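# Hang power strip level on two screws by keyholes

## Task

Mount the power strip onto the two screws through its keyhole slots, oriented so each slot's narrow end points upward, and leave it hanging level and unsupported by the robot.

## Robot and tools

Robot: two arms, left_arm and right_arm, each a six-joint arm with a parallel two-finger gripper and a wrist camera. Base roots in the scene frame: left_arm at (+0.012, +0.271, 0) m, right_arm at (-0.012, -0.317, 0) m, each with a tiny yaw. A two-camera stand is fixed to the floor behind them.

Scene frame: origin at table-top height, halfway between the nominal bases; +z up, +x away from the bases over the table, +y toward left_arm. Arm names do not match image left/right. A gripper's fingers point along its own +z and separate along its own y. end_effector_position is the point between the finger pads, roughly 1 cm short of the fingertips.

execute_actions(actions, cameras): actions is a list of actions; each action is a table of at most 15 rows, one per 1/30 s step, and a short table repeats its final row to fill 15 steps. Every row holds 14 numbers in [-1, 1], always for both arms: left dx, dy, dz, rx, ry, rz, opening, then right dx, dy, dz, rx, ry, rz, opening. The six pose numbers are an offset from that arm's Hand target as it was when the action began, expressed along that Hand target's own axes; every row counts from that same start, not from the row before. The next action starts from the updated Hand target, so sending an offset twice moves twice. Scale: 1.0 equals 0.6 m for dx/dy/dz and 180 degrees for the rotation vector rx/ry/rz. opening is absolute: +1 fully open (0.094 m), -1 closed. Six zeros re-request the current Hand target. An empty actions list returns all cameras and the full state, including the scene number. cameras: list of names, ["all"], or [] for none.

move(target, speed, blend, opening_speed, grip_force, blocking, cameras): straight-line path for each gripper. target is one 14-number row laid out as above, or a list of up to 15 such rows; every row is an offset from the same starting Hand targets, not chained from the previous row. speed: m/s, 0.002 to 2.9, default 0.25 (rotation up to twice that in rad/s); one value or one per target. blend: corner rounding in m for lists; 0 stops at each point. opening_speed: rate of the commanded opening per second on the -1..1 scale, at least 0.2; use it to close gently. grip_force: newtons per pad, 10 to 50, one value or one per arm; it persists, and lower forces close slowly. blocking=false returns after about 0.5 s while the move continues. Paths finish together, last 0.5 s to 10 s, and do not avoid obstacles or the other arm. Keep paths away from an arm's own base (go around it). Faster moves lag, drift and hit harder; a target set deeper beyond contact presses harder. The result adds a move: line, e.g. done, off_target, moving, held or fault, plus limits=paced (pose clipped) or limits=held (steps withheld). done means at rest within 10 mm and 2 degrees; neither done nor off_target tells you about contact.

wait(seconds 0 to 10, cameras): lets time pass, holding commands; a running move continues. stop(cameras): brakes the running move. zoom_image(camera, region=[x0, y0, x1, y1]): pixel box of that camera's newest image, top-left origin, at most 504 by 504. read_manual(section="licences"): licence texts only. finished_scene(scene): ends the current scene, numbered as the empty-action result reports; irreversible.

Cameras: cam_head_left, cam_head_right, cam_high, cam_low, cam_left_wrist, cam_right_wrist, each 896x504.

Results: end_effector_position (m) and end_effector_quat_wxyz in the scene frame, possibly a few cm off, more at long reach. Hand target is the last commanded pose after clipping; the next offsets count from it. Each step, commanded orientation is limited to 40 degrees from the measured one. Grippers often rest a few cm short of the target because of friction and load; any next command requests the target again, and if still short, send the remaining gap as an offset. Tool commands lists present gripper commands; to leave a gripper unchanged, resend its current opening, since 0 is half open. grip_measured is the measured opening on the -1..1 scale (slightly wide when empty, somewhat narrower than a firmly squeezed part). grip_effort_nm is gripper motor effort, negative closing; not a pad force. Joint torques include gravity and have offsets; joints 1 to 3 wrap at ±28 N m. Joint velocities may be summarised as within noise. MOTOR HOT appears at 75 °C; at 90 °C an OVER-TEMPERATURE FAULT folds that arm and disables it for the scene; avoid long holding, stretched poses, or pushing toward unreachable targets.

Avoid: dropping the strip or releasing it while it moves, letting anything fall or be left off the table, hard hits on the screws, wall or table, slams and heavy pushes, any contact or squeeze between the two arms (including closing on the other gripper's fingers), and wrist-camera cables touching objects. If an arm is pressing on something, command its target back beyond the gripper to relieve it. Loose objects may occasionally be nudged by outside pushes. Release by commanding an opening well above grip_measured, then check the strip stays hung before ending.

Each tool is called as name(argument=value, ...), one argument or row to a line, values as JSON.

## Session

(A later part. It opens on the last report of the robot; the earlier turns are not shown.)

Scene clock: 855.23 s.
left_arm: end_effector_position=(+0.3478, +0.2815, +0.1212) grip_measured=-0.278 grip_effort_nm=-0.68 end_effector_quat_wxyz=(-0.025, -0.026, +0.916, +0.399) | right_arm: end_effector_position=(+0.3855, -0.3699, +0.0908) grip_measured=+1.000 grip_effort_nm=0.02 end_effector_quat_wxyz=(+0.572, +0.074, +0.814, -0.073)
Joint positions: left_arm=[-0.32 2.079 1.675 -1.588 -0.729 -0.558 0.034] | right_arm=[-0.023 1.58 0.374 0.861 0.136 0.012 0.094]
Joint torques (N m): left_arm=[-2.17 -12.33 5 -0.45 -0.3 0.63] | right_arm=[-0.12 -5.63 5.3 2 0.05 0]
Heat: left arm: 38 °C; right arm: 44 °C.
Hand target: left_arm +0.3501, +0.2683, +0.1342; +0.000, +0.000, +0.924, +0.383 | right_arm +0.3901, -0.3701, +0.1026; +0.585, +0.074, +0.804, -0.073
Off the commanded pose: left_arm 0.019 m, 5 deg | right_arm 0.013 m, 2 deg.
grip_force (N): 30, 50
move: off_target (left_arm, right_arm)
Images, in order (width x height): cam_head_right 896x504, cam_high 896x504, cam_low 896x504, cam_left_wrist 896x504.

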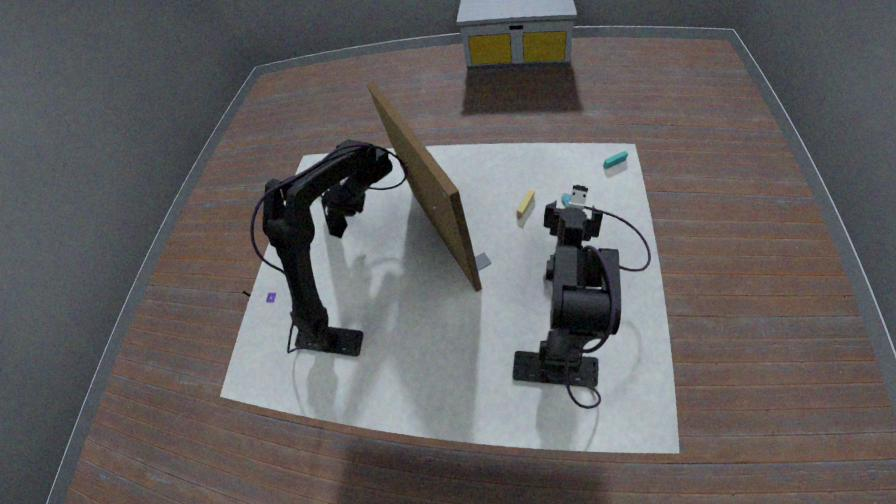

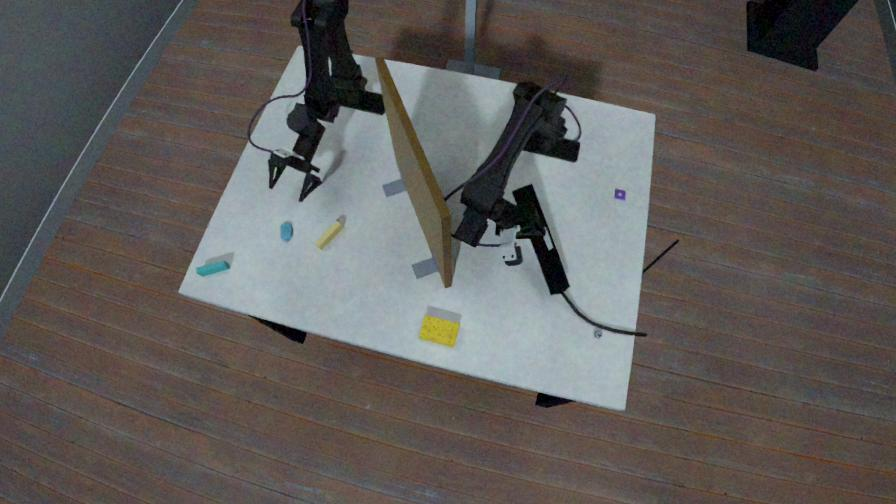

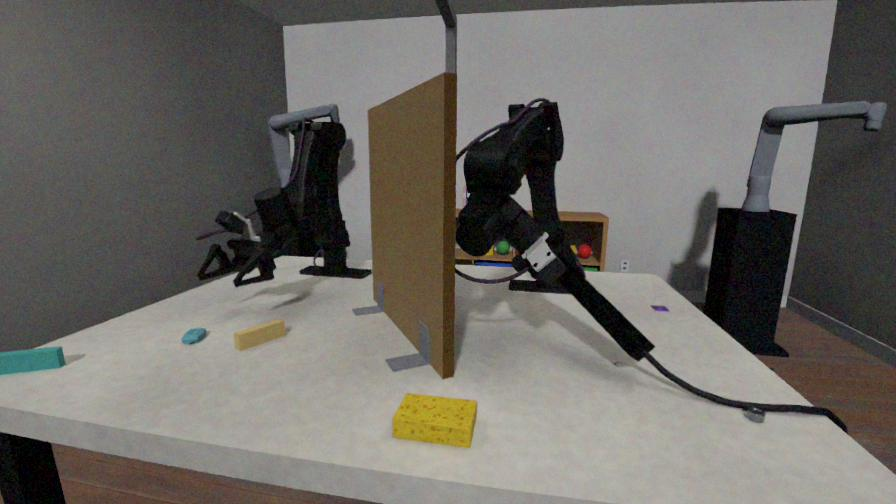

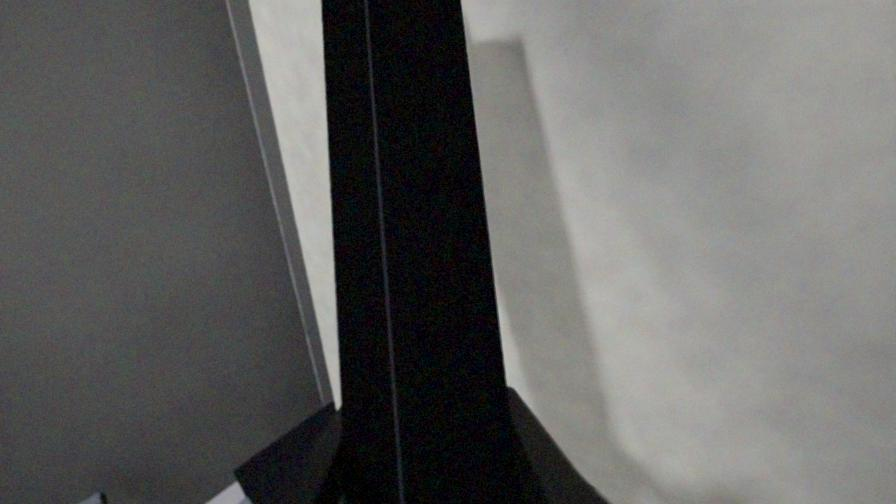

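move(
  target=[0,-0.071,0.1415,0,0,0,-0.4,0,0,0,0,0,0,1],
  speed=0.1,
  grip_force=[20,50],
  cameras=["cam_low","cam_head_right","cam_high"],
)

zoom_image(
  camera="cam_low",
  region=[460, 200, 760, 420],
)

Scene clock: 867.07 s.
left_arm: end_effector_position=(+0.3532, +0.3091, +0.0602) grip_measured=-0.248 grip_effort_nm=-0.50 end_effector_quat_wxyz=(+0.026, -0.036, +0.906, +0.422) | right_arm: end_effector_position=(+0.3855, -0.3699, +0.0908) grip_measured=+1.000 grip_effort_nm=0.02 end_effector_quat_wxyz=(+0.572, +0.074, +0.814, -0.073)
Joint positions: left_arm=[-0.273 2.069 1.388 -1.197 -0.831 -0.507 0.035] | right_arm=[-0.023 1.58 0.374 0.861 0.136 0.012 0.094]
Joint torques (N m): left_arm=[0.13 -7.98 3.84 -0.06 0.47 1.16] | right_arm=[-0.05 -5.7 5.09 2 0.07 0]
Heat: left arm: 38 °C; right arm: 44 °C.
Hand target: left_arm +0.3501, +0.2983, +0.0441; +0.000, +0.000, +0.924, +0.383 | right_arm +0.3901, -0.3701, +0.1026; +0.585, +0.074, +0.804, -0.073
Off the commanded pose: left_arm 0.020 m, 7 deg | right_arm 0.013 m, 2 deg.
grip_force (N): 20, 50
move: off_target (left_arm, right_arm)
Images, in order (width x height): cam_head_right 896x504, cam_high 896x504, cam_low 896x504.

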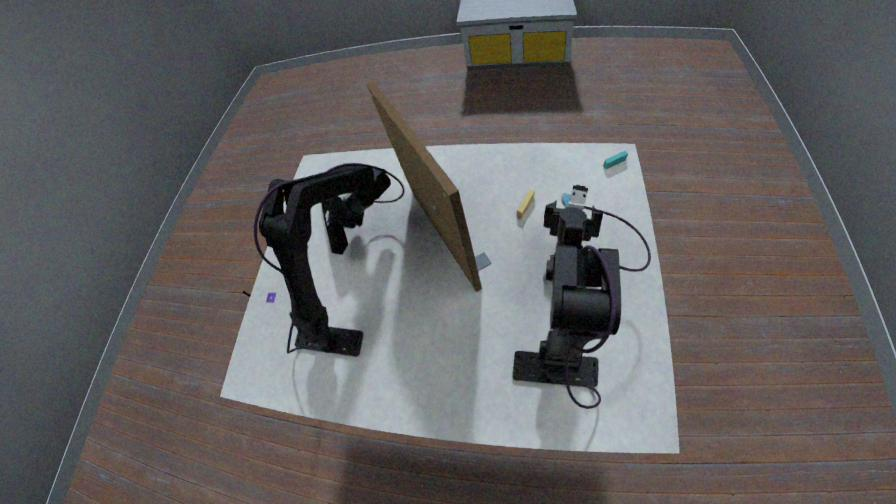

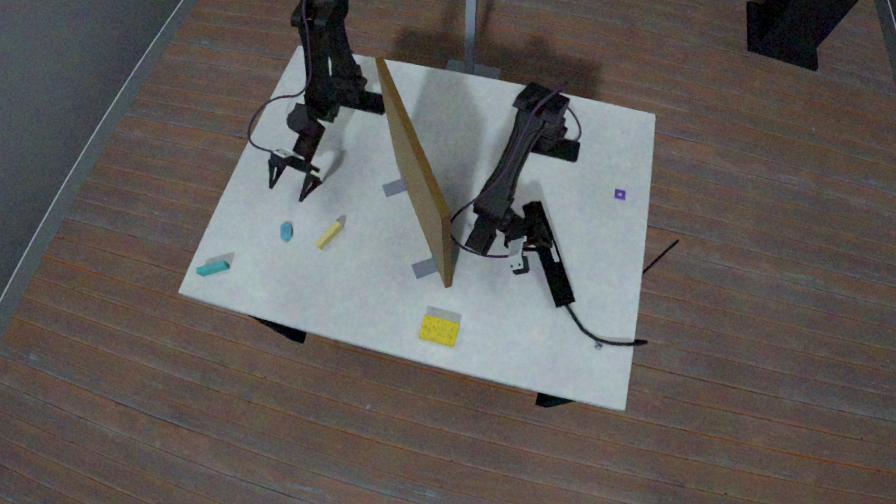

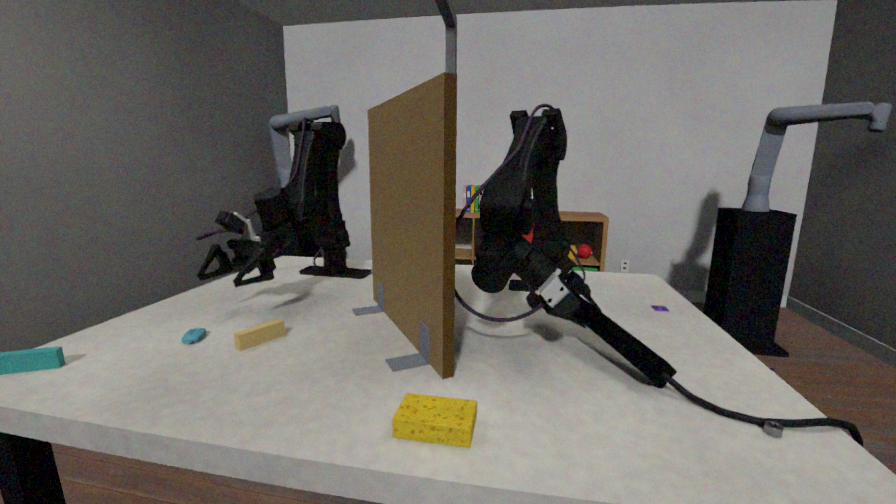

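Scaled by 1.680.

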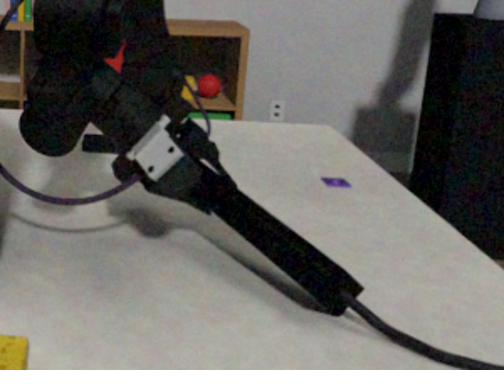

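move(
  target=[0,-0.029,0.029,0,0,0,-0.4,0,0,0,0,0,0,1],
  speed=0.06,
  grip_force=[11,50],
  cameras=["cam_low","cam_high"],
)

zoom_image(
  camera="cam_low",
  region=[460, 200, 760, 420],
)

Scene clock: 873.33 s.
left_arm: end_effector_position=(+0.3552, +0.3104, +0.0461) grip_measured=-0.213 grip_effort_nm=-0.34 end_effector_quat_wxyz=(+0.041, -0.045, +0.907, +0.418) | right_arm: end_effector_position=(+0.3855, -0.3699, +0.0908) grip_measured=+1.000 grip_effort_nm=0.02 end_effector_quat_wxyz=(+0.572, +0.074, +0.814, -0.073)
Joint positions: left_arm=[-0.268 2.075 1.342 -1.109 -0.834 -0.505 0.037] | right_arm=[-0.023 1.58 0.374 0.861 0.136 0.012 0.094]
Joint torques (N m): left_arm=[-0.17 -5.71 3.79 -0.07 0.51 1.2] | right_arm=[-0.03 -5.48 5.2 2.02 0.04 0]
Heat: left arm: 38 °C; right arm: 44 °C.
Hand target: left_arm +0.3501, +0.2984, +0.0195; +0.000, +0.000, +0.924, +0.383 | right_arm +0.3901, -0.3701, +0.1026; +0.585, +0.074, +0.804, -0.073
Off the commanded pose: left_arm 0.030 m, 8 deg | right_arm 0.013 m, 2 deg.
grip_force (N): 11, 50
move: off_target (left_arm, right_arm)
Images, in order (width x height): cam_high 896x504, cam_low 896x504.

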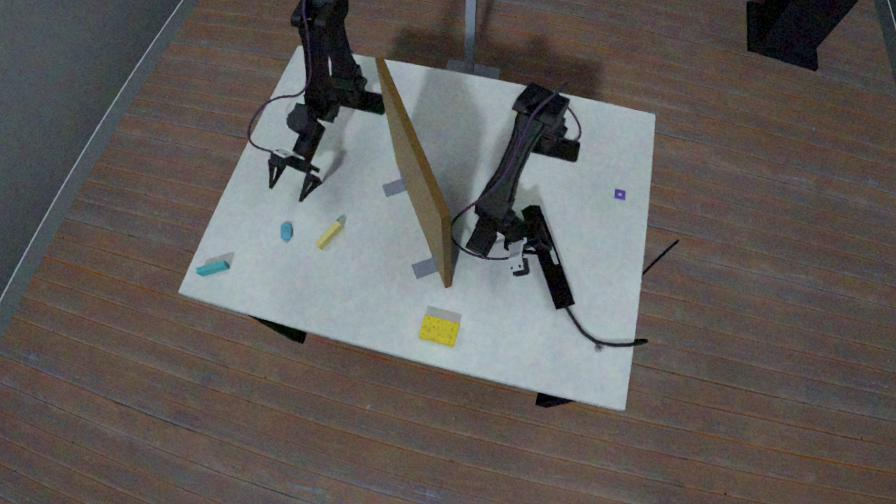

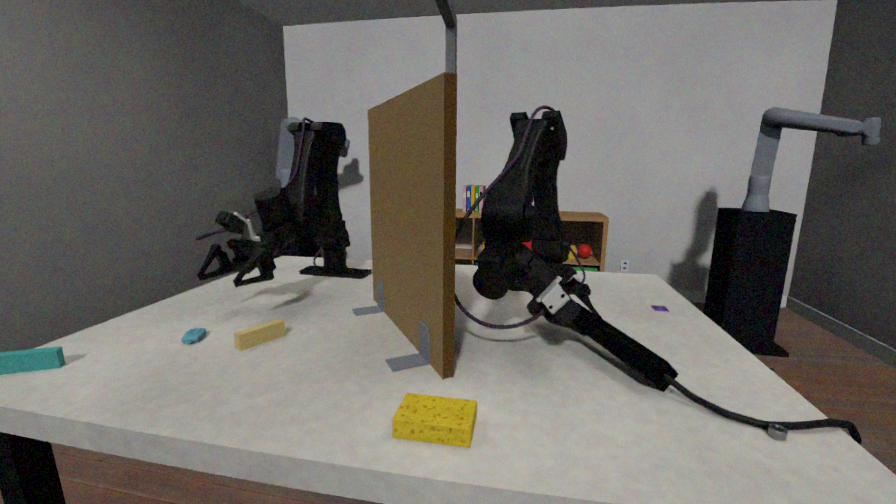

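Scaled by 1.680.

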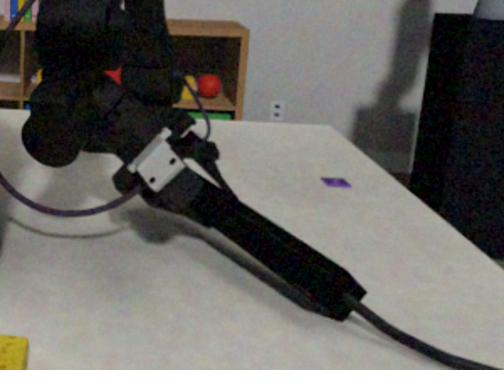

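move(
  target=[0,-0.029,-0.077,0,0,0,1,0,0,0,0,0,0,1],
  speed=0.15,
  grip_force=[50,50],
  cameras=["cam_low","cam_high","cam_left_wrist"],
)

zoom_image(
  camera="cam_low",
  region=[460, 200, 760, 420],
)

Scene clock: 887.67 s.
left_arm: end_effector_position=(+0.3514, +0.2563, +0.0452) grip_measured=+0.998 grip_effort_nm=0.07 end_effector_quat_wxyz=(+0.015, +0.004, +0.921, +0.389) | right_arm: end_effector_position=(+0.3855, -0.3699, +0.0908) grip_measured=+1.000 grip_effort_nm=0.02 end_effector_quat_wxyz=(+0.572, +0.074, +0.814, -0.073)
Joint positions: left_arm=[-0.392 2.127 1.452 -1.25 -0.733 -0.538 0.094] | right_arm=[-0.023 1.58 0.374 0.861 0.136 0.012 0.094]
Joint torques (N m): left_arm=[-0.05 -6.63 6.78 -0.78 -0.14 -0.15] | right_arm=[-0.08 -5.52 5.3 2.02 0.01 0]
Heat: left arm: 38 °C; right arm: 44 °C.
Hand target: left_arm +0.3501, +0.2533, +0.0398; +0.000, +0.000, +0.924, +0.383 | right_arm +0.3901, -0.3701, +0.1026; +0.585, +0.074, +0.804, -0.073
Off the commanded pose: left_arm 0.006 m, 2 deg | right_arm 0.013 m, 2 deg.
move: off_target (right_arm)
Images, in order (width x height): cam_high 896x504, cam_low 896x504, cam_left_wrist 896x504.

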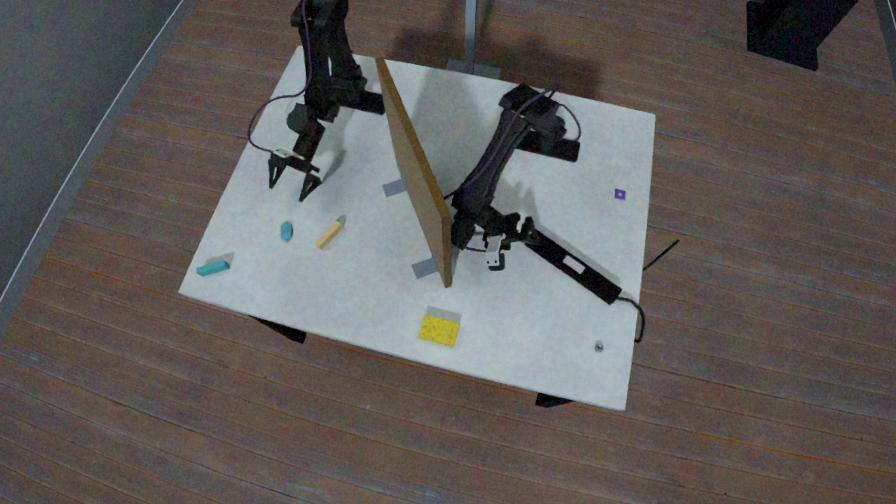

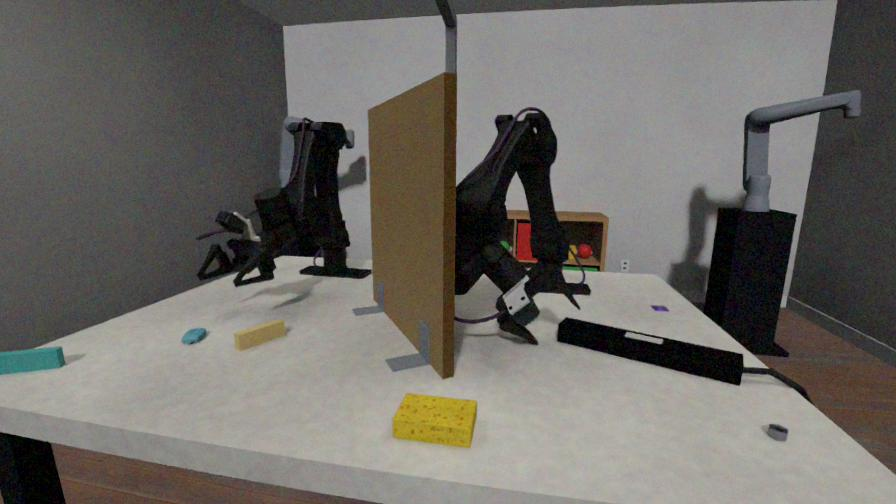

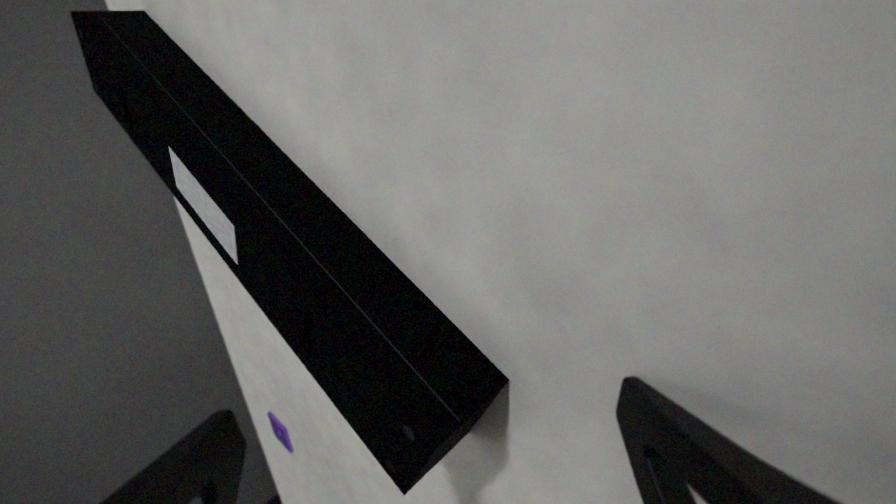

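Scaled by 1.680.

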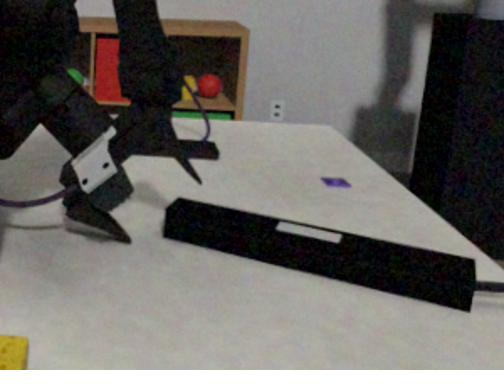

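move(
  target=[
    [0,0.07,-0.09,0,0,0,1,0,0,0,0,0,0,1],
    [-0.017,0.162,-0.145,0.23,0.12,-0.289,1,0,0,0,0,0,0,1],
  ],
  speed=0.25,
  blend=0.03,
  cameras=["cam_left_wrist","cam_high"],
)

Scene clock: 914.53 s.
left_arm: end_effector_position=(+0.3536, +0.2619, +0.1524) grip_measured=+0.999 grip_effort_nm=0.05 end_effector_quat_wxyz=(-0.033, -0.456, +0.889, +0.023) | right_arm: end_effector_position=(+0.3855, -0.3699, +0.0908) grip_measured=+1.000 grip_effort_nm=0.02 end_effector_quat_wxyz=(+0.572, +0.074, +0.814, -0.073)
Joint positions: left_arm=[-0.017 1.928 1.831 -1.554 -0.008 -0.983 0.094] | right_arm=[-0.023 1.58 0.374 0.861 0.136 0.012 0.094]
Joint torques (N m): left_arm=[0.2 -10.82 6.98 0.08 0.09 -0.11] | right_arm=[0.03 -5.64 5.14 2.02 0.07 0.01]
Heat: left arm: 39 °C; right arm: 44 °C.
Hand target: left_arm +0.3603, +0.2604, +0.1700; +0.000, -0.461, +0.887, +0.001 | right_arm +0.3901, -0.3701, +0.1026; +0.585, +0.074, +0.804, -0.073
Off the commanded pose: left_arm 0.019 m, 5 deg | right_arm 0.013 m, 2 deg.
move: off_target (left_arm, right_arm)
Images, in order (width x height): cam_high 896x504, cam_left_wrist 896x504.

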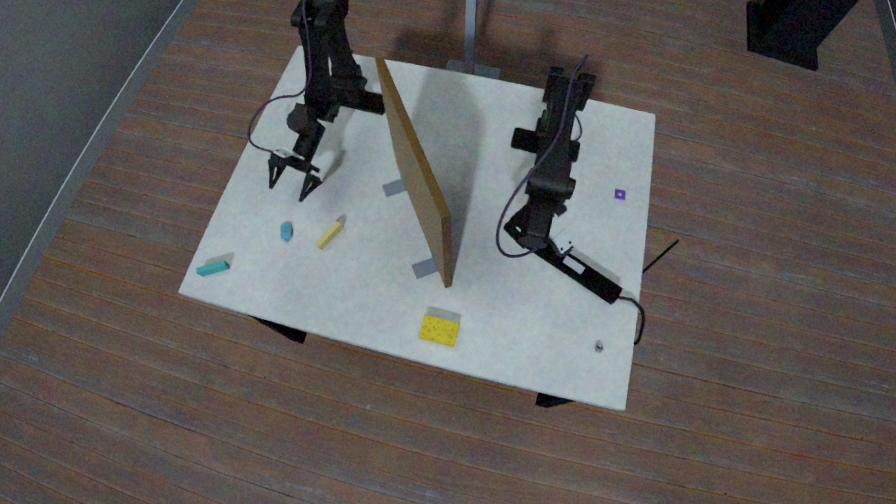

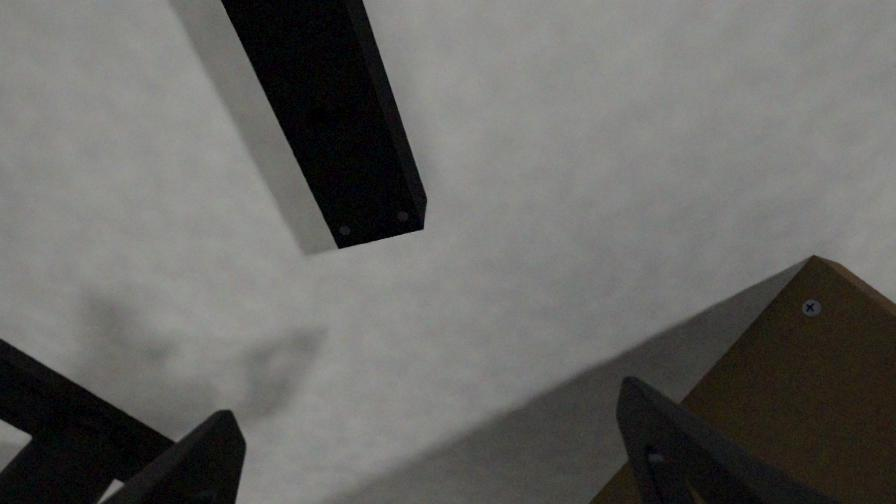

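zoom_image(
  camera="cam_left_wrist",
  region=[240, 50, 430, 250],
)

Scaled by 2.520.

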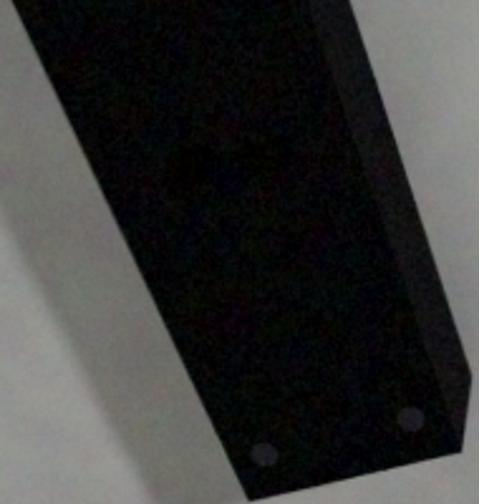

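move(
  target=[-0.044,0.078,0.15,0,0,-0.062,0.7,0,0,0,0,0,0,1],
  speed=0.2,
  cameras=["cam_left_wrist"],
)

Scene clock: 946.23 s.
left_arm: end_effector_position=(+0.3324, +0.3100, +0.0695) grip_measured=+0.701 grip_effort_nm=-0.10 end_effector_quat_wxyz=(-0.023, -0.542, +0.840, +0.015) | right_arm: end_effector_position=(+0.3855, -0.3699, +0.0908) grip_measured=+1.000 grip_effort_nm=0.02 end_effector_quat_wxyz=(+0.572, +0.074, +0.814, -0.073)
Joint positions: left_arm=[0.132 1.84 1.387 -1.172 -0.006 -1.032 0.08] | right_arm=[-0.023 1.58 0.374 0.861 0.136 0.012 0.094]
Joint torques (N m): left_arm=[0.02 -10.17 4.93 0.13 0.04 -0.1] | right_arm=[-0.05 -5.6 5.19 2 0.06 0.01]
Heat: left arm: 38 °C; right arm: 44 °C.
Hand target: left_arm +0.3371, +0.3090, +0.0801; +0.000, -0.545, +0.838, +0.001 | right_arm +0.3901, -0.3701, +0.1026; +0.585, +0.074, +0.804, -0.073
Off the commanded pose: left_arm 0.012 m, 3 deg | right_arm 0.013 m, 2 deg.
move: off_target (left_arm, right_arm)
Images, in order (width x height): cam_left_wrist 896x504.

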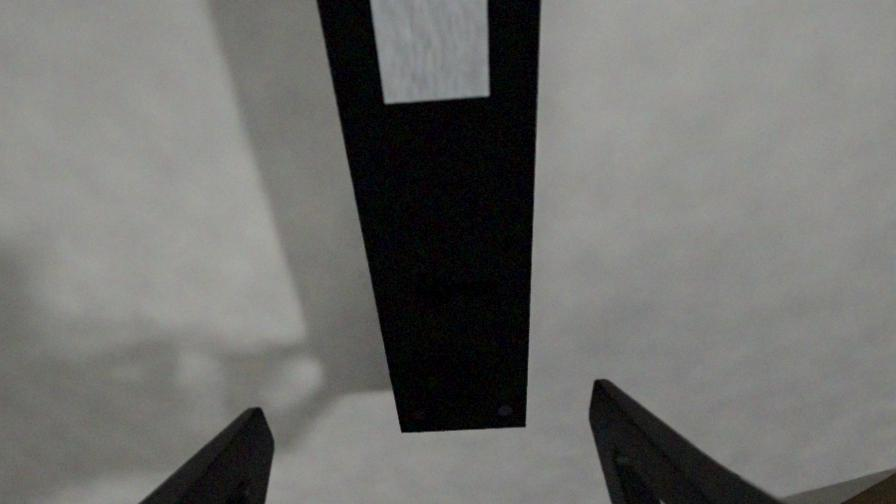

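move(
  target=[
    [-0.008,-0.008,0.112,0,0,0,0.7,0,0,0,0,0,0,1],
    [-0.008,-0.008,0.112,0,0,0,-0.2,0,0,0,0,0,0,1],
  ],
  speed=0.1,
  grip_force=[20,50],
  cameras=["cam_left_wrist"],
)

Scene clock: 957.80 s.
left_arm: end_effector_position=(+0.3405, +0.3109, +0.0179) grip_measured=-0.068 grip_effort_nm=-0.50 end_effector_quat_wxyz=(-0.001, -0.542, +0.840, +0.004) | right_arm: end_effector_position=(+0.3855, -0.3699, +0.0908) grip_measured=+1.000 grip_effort_nm=0.02 end_effector_quat_wxyz=(+0.572, +0.074, +0.814, -0.073)
Joint positions: left_arm=[0.132 1.885 1.232 -0.923 -0.006 -1.032 0.044] | right_arm=[-0.023 1.58 0.374 0.861 0.136 0.012 0.094]
Joint torques (N m): left_arm=[0.44 -6.38 5.11 0.25 0.03 -0.04] | right_arm=[-0.08 -5.53 5.24 2.01 0.1 0.02]
Heat: left arm: 38 °C; right arm: 44 °C.
Hand target: left_arm +0.3434, +0.3115, +0.0129; +0.000, -0.545, +0.838, +0.001 | right_arm +0.3901, -0.3701, +0.1026; +0.585, +0.074, +0.804, -0.073
Off the commanded pose: left_arm 0.006 m, 1 deg | right_arm 0.013 m, 2 deg.
grip_force (N): 20, 50
move: off_target (right_arm)
Images, in order (width x height): cam_left_wrist 896x504.

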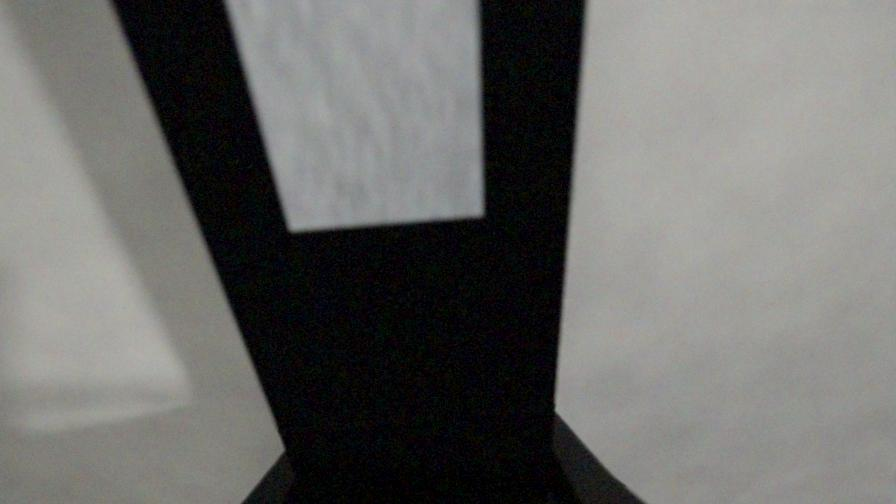

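move(
  target=[
    [0,0,-0.1,0,0,0,-0.2,0,0,0,0,0,0,1],
    [-0.05,-0.032,-0.517,0,0,0,-0.2,0,0,0,0,0,0,1],
  ],
  speed=0.12,
  blend=0.03,
  grip_force=[14,50],
  cameras=["cam_left_wrist","cam_low","cam_high"],
)

Scene clock: 966.73 s.
left_arm: end_effector_position=(+0.3747, +0.3359, +0.2897) grip_measured=-0.068 grip_effort_nm=-0.39 end_effector_quat_wxyz=(+0.166, -0.554, +0.813, -0.067) | right_arm: end_effector_position=(+0.3855, -0.3699, +0.0908) grip_measured=+1.000 grip_effort_nm=0.02 end_effector_quat_wxyz=(+0.572, +0.074, +0.814, -0.073)
Joint positions: left_arm=[0.183 1.785 2.17 -1.597 -0.018 -1.027 0.044] | right_arm=[-0.023 1.58 0.374 0.861 0.136 0.012 0.094]
Joint torques (N m): left_arm=[-0.02 -10.1 9.25 0.77 0.15 0.37] | right_arm=[-0.09 -5.56 5.07 2 0.04 -0.01]
Heat: left arm: 38 °C; right arm: 44 °C.
Hand target: left_arm +0.3732, +0.3307, +0.3231; +0.000, -0.545, +0.838, +0.001 | right_arm +0.3901, -0.3701, +0.1026; +0.585, +0.074, +0.804, -0.073
Off the commanded pose: left_arm 0.034 m, 21 deg | right_arm 0.013 m, 2 deg.
joint read past its limit (left arm) — joint 4 (wrist pitch), lower limit.
joint sent to its limit (left arm) — joint 4 (wrist pitch), lower limit. The joint targets are off in position and orientation.
grip_force (N): 14, 50
move: off_target (left_arm, right_arm); blend cut to 0.0299 m at target 1
Images, in order (width x height): cam_high 896x504, cam_low 896x504, cam_left_wrist 896x504.

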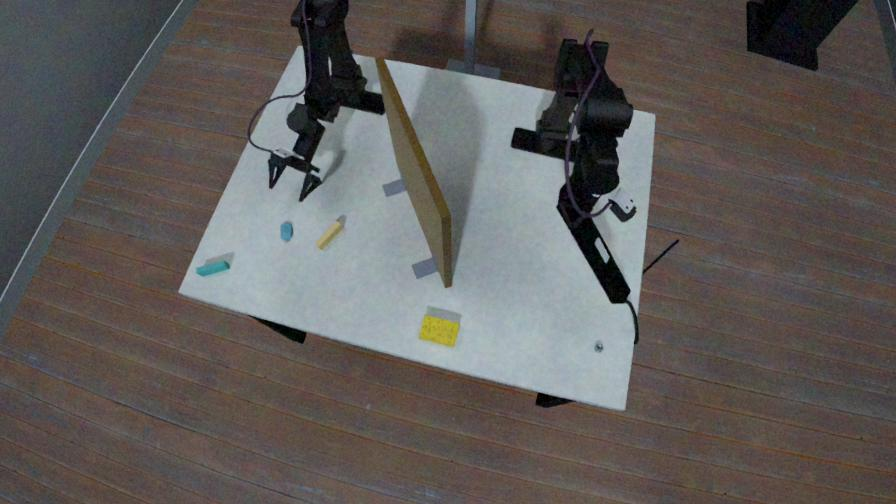

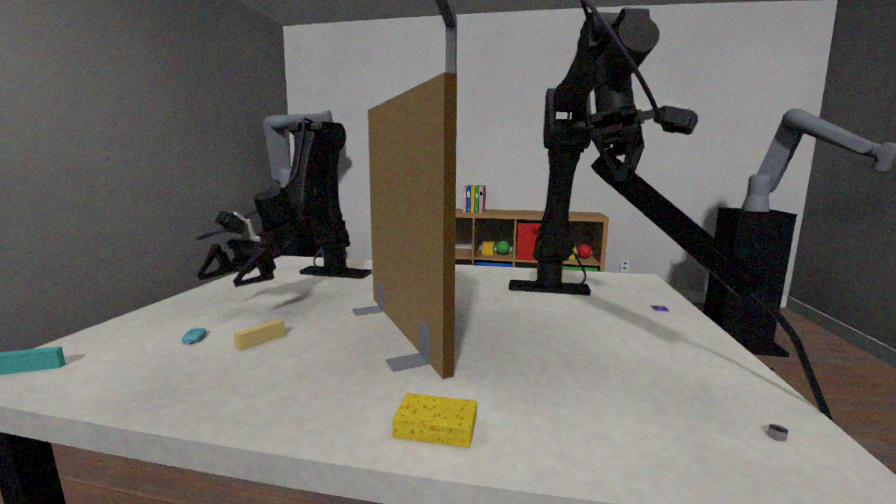

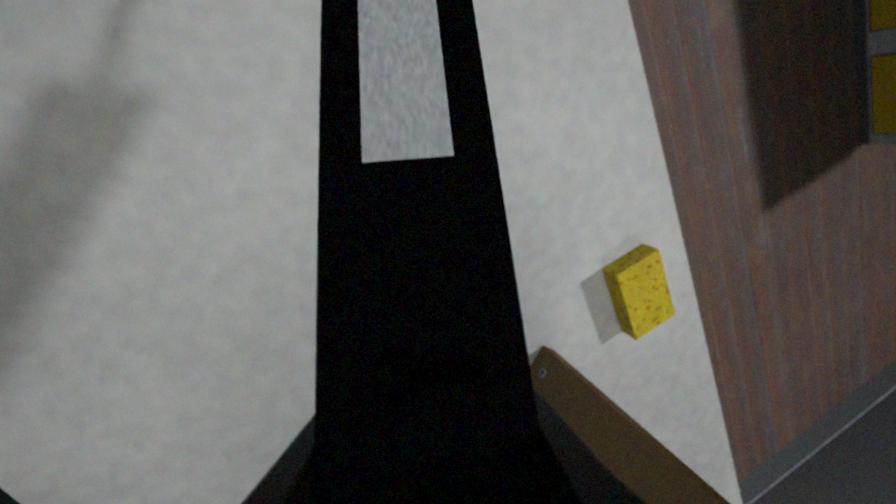

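move(
  target=[-0.091,0.041,0,0,0,0.889,-0.2,0,0,0,0,0,0,1],
  speed=0.2,
  grip_force=[11,50],
  cameras=["cam_left_wrist","cam_low","cam_high"],
)

Scene clock: 978.93 s.
left_arm: end_effector_position=(+0.3688, +0.3905, +0.3133) grip_measured=-0.060 grip_effort_nm=-0.33 end_effector_quat_wxyz=(+0.101, +0.703, +0.676, +0.196) | right_arm: end_effector_position=(+0.3855, -0.3699, +0.0908) grip_measured=+1.000 grip_effort_nm=0.02 end_effector_quat_wxyz=(+0.572, +0.074, +0.814, -0.073)
Joint positions: left_arm=[0.345 1.785 2.247 -1.588 0.016 1.934 0.044] | right_arm=[-0.023 1.58 0.374 0.861 0.136 0.012 0.094]
Joint torques (N m): left_arm=[-0.58 -5.79 8.25 0.81 -0.09 0.17] | right_arm=[-0.06 -5.67 5.09 2.01 0.07 -0.01]
Heat: left arm: 39 °C; right arm: 44 °C.
Hand target: left_arm +0.3729, +0.3907, +0.3232; -0.001, +0.731, +0.682, +0.000 | right_arm +0.3901, -0.3701, +0.1026; +0.585, +0.074, +0.804, -0.073
Off the commanded pose: left_arm 0.011 m, 26 deg | right_arm 0.013 m, 2 deg.
joint read past its limit (left arm) — joint 4 (wrist pitch), lower limit.
joint sent to its limit (left arm) — joint 4 (wrist pitch), lower limit. The joint targets are off in position and orientation.
grip_force (N): 11, 50
move: off_target (left_arm, right_arm)
Images, in order (width x height): cam_high 896x504, cam_low 896x504, cam_left_wrist 896x504.

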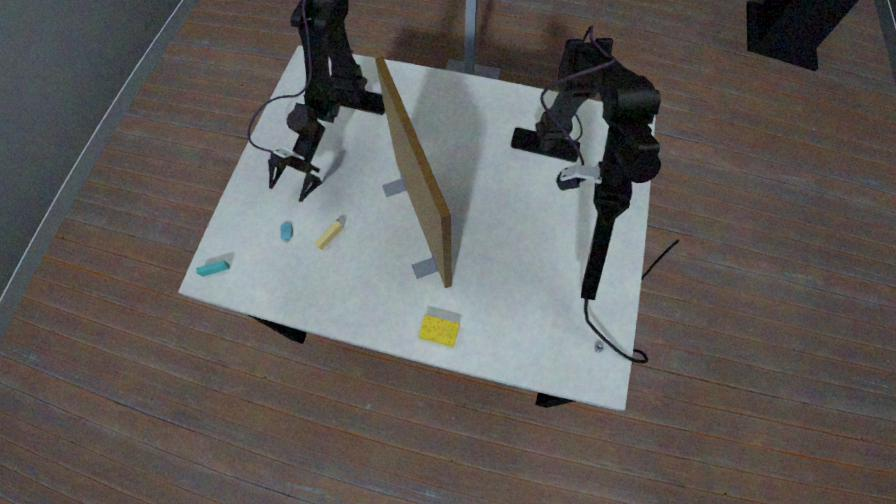

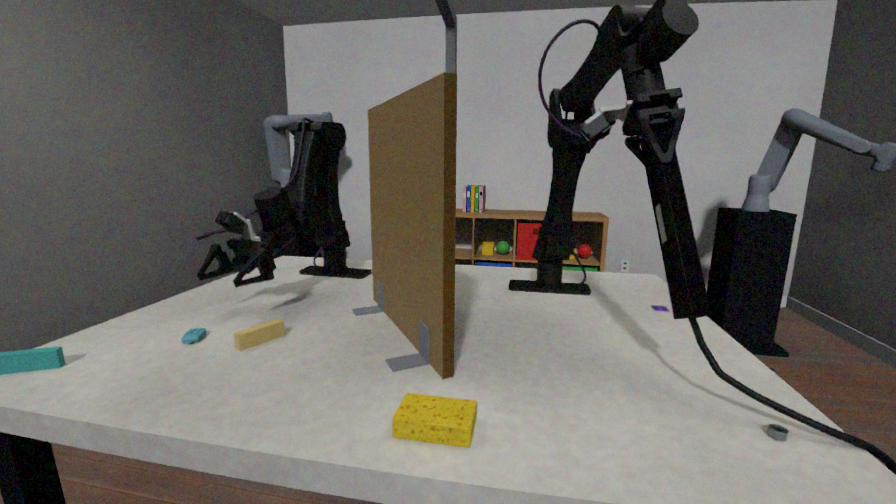

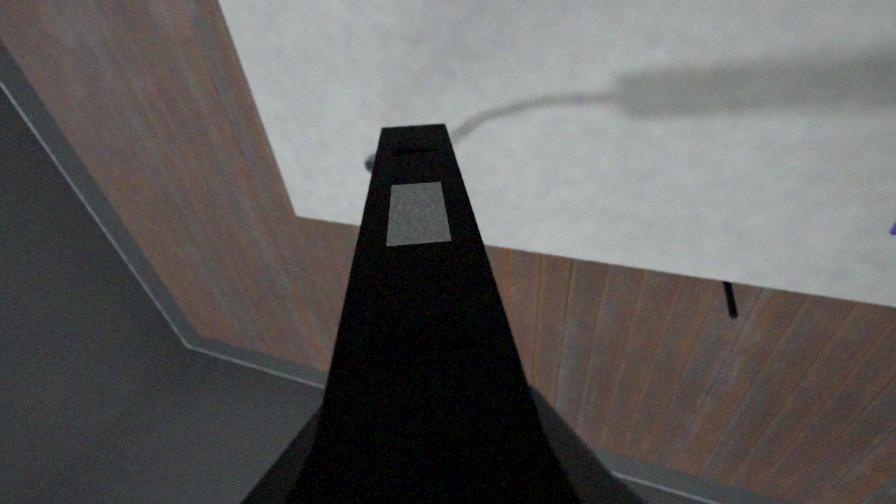

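zoom_image(
  camera="cam_left_wrist",
  region=[360, 115, 480, 255],
)

Scaled by 3.600.

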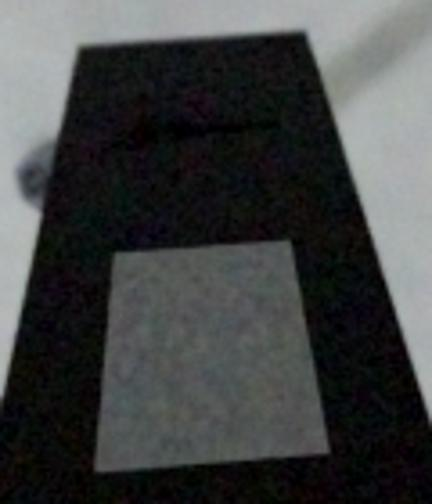

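move(
  target=[
    [-0.083,0.006,0.133,0,0,0,-0.2,0,0,0,0,0,0,1],
    [-0.2,0.014,0.217,0,0,0,-0.2,0,0,0,0,0,0,1],
    [-0.299,0.021,0.325,0,0,0,-0.2,0,0,0,0,0,0,1],
    [-0.341,0.024,0.417,0,0,0,-0.2,0,0,0,0,0,0,1],
  ],
  speed=0.1,
  blend=0.03,
  grip_force=[12,50],
  cameras=["cam_left_wrist","cam_low","cam_high"],
)

Scene clock: 998.63 s.
left_arm: end_effector_position=(+0.3832, +0.1865, +0.0817) grip_measured=-0.058 grip_effort_nm=-0.36 end_effector_quat_wxyz=(+0.013, +0.744, +0.667, +0.024) | right_arm: end_effector_position=(+0.3855, -0.3699, +0.0908) grip_measured=+1.000 grip_effort_nm=0.02 end_effector_quat_wxyz=(+0.572, +0.074, +0.814, -0.073)
Joint positions: left_arm=[-0.221 1.952 1.586 -1.155 -0.025 1.442 0.044] | right_arm=[-0.023 1.58 0.374 0.861 0.136 0.012 0.094]
Joint torques (N m): left_arm=[-0.09 -6.99 5.09 -0.14 0.24 -0.45] | right_arm=[-0.14 -5.67 5.18 2.03 0.06 0]
Heat: left arm: 39 °C; right arm: 44 °C.
Hand target: left_arm +0.3731, +0.1858, +0.0727; -0.001, +0.731, +0.682, +0.000 | right_arm +0.3901, -0.3701, +0.1026; +0.585, +0.074, +0.804, -0.073
Off the commanded pose: left_arm 0.013 m, 4 deg | right_arm 0.013 m, 2 deg.
grip_force (N): 12, 50
move: off_target (left_arm, right_arm)
Images, in order (width x height): cam_high 896x504, cam_low 896x504, cam_left_wrist 896x504.

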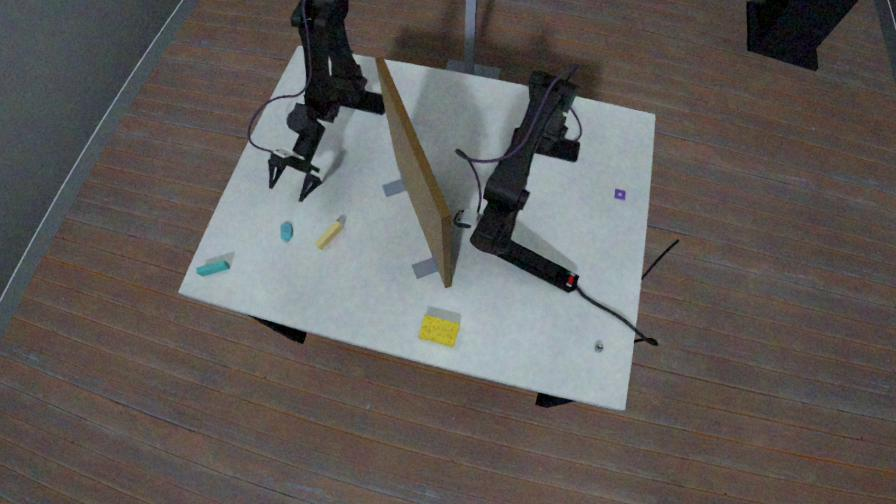

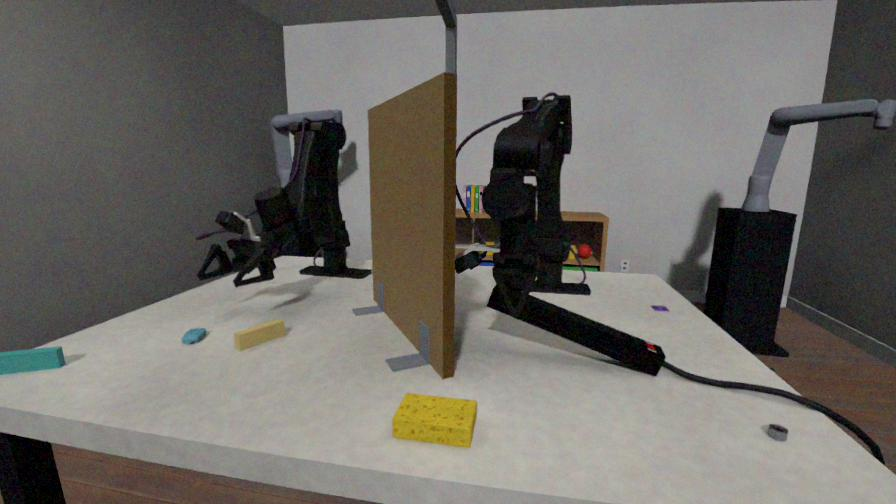

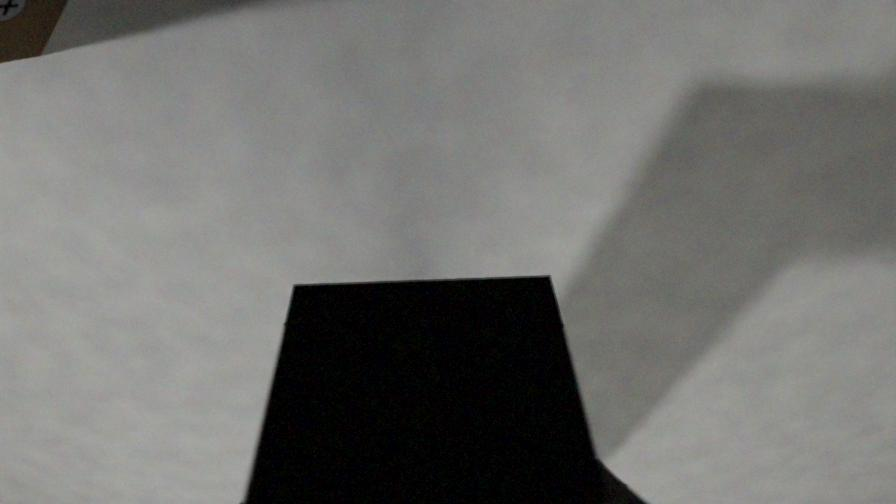

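move(
  target=[-0.003,0,0.105,0,0,0,-0.2,0,0,0,0,0,0,1],
  speed=0.08,
  cameras=["cam_left_wrist","cam_low"],
)

zoom_image(
  camera="cam_low",
  region=[460, 200, 760, 420],
)

Scene clock: 1005.07 s.
left_arm: end_effector_position=(+0.3808, +0.1909, +0.0181) grip_measured=-0.059 grip_effort_nm=-0.35 end_effector_quat_wxyz=(+0.005, +0.734, +0.679, +0.019) | right_arm: end_effector_position=(+0.3855, -0.3699, +0.0908) grip_measured=+1.000 grip_effort_nm=0.02 end_effector_quat_wxyz=(+0.572, +0.074, +0.814, -0.073)
Joint positions: left_arm=[-0.211 2.017 1.419 -0.943 -0.026 1.421 0.044] | right_arm=[-0.023 1.58 0.374 0.861 0.136 0.012 0.094]
Joint torques (N m): left_arm=[-0.42 -7.12 4.93 0 0.25 -0.27] | right_arm=[-0.03 -5.56 5.18 2 0.1 -0.01]
Heat: left arm: 38 °C; right arm: 44 °C.
Hand target: left_arm +0.3729, +0.1841, +0.0097; -0.001, +0.731, +0.682, +0.000 | right_arm +0.3901, -0.3701, +0.1026; +0.585, +0.074, +0.804, -0.073
Off the commanded pose: left_arm 0.013 m, 2 deg | right_arm 0.013 m, 2 deg.
grip_force (N): 12, 50
move: off_target (left_arm, right_arm)
Images, in order (width x height): cam_low 896x504, cam_left_wrist 896x504.

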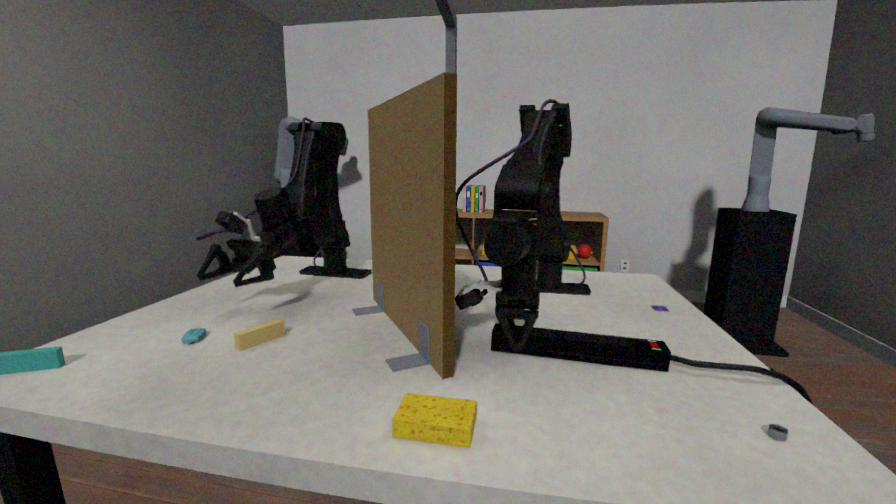

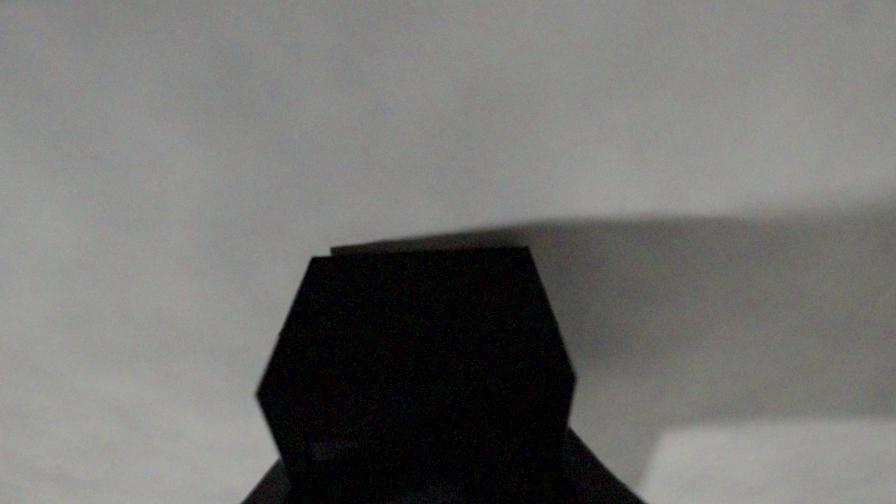

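Scaled by 1.680.

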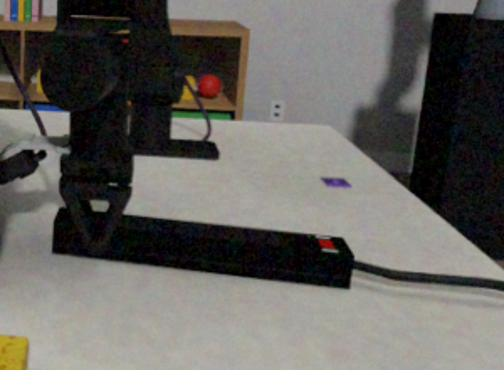

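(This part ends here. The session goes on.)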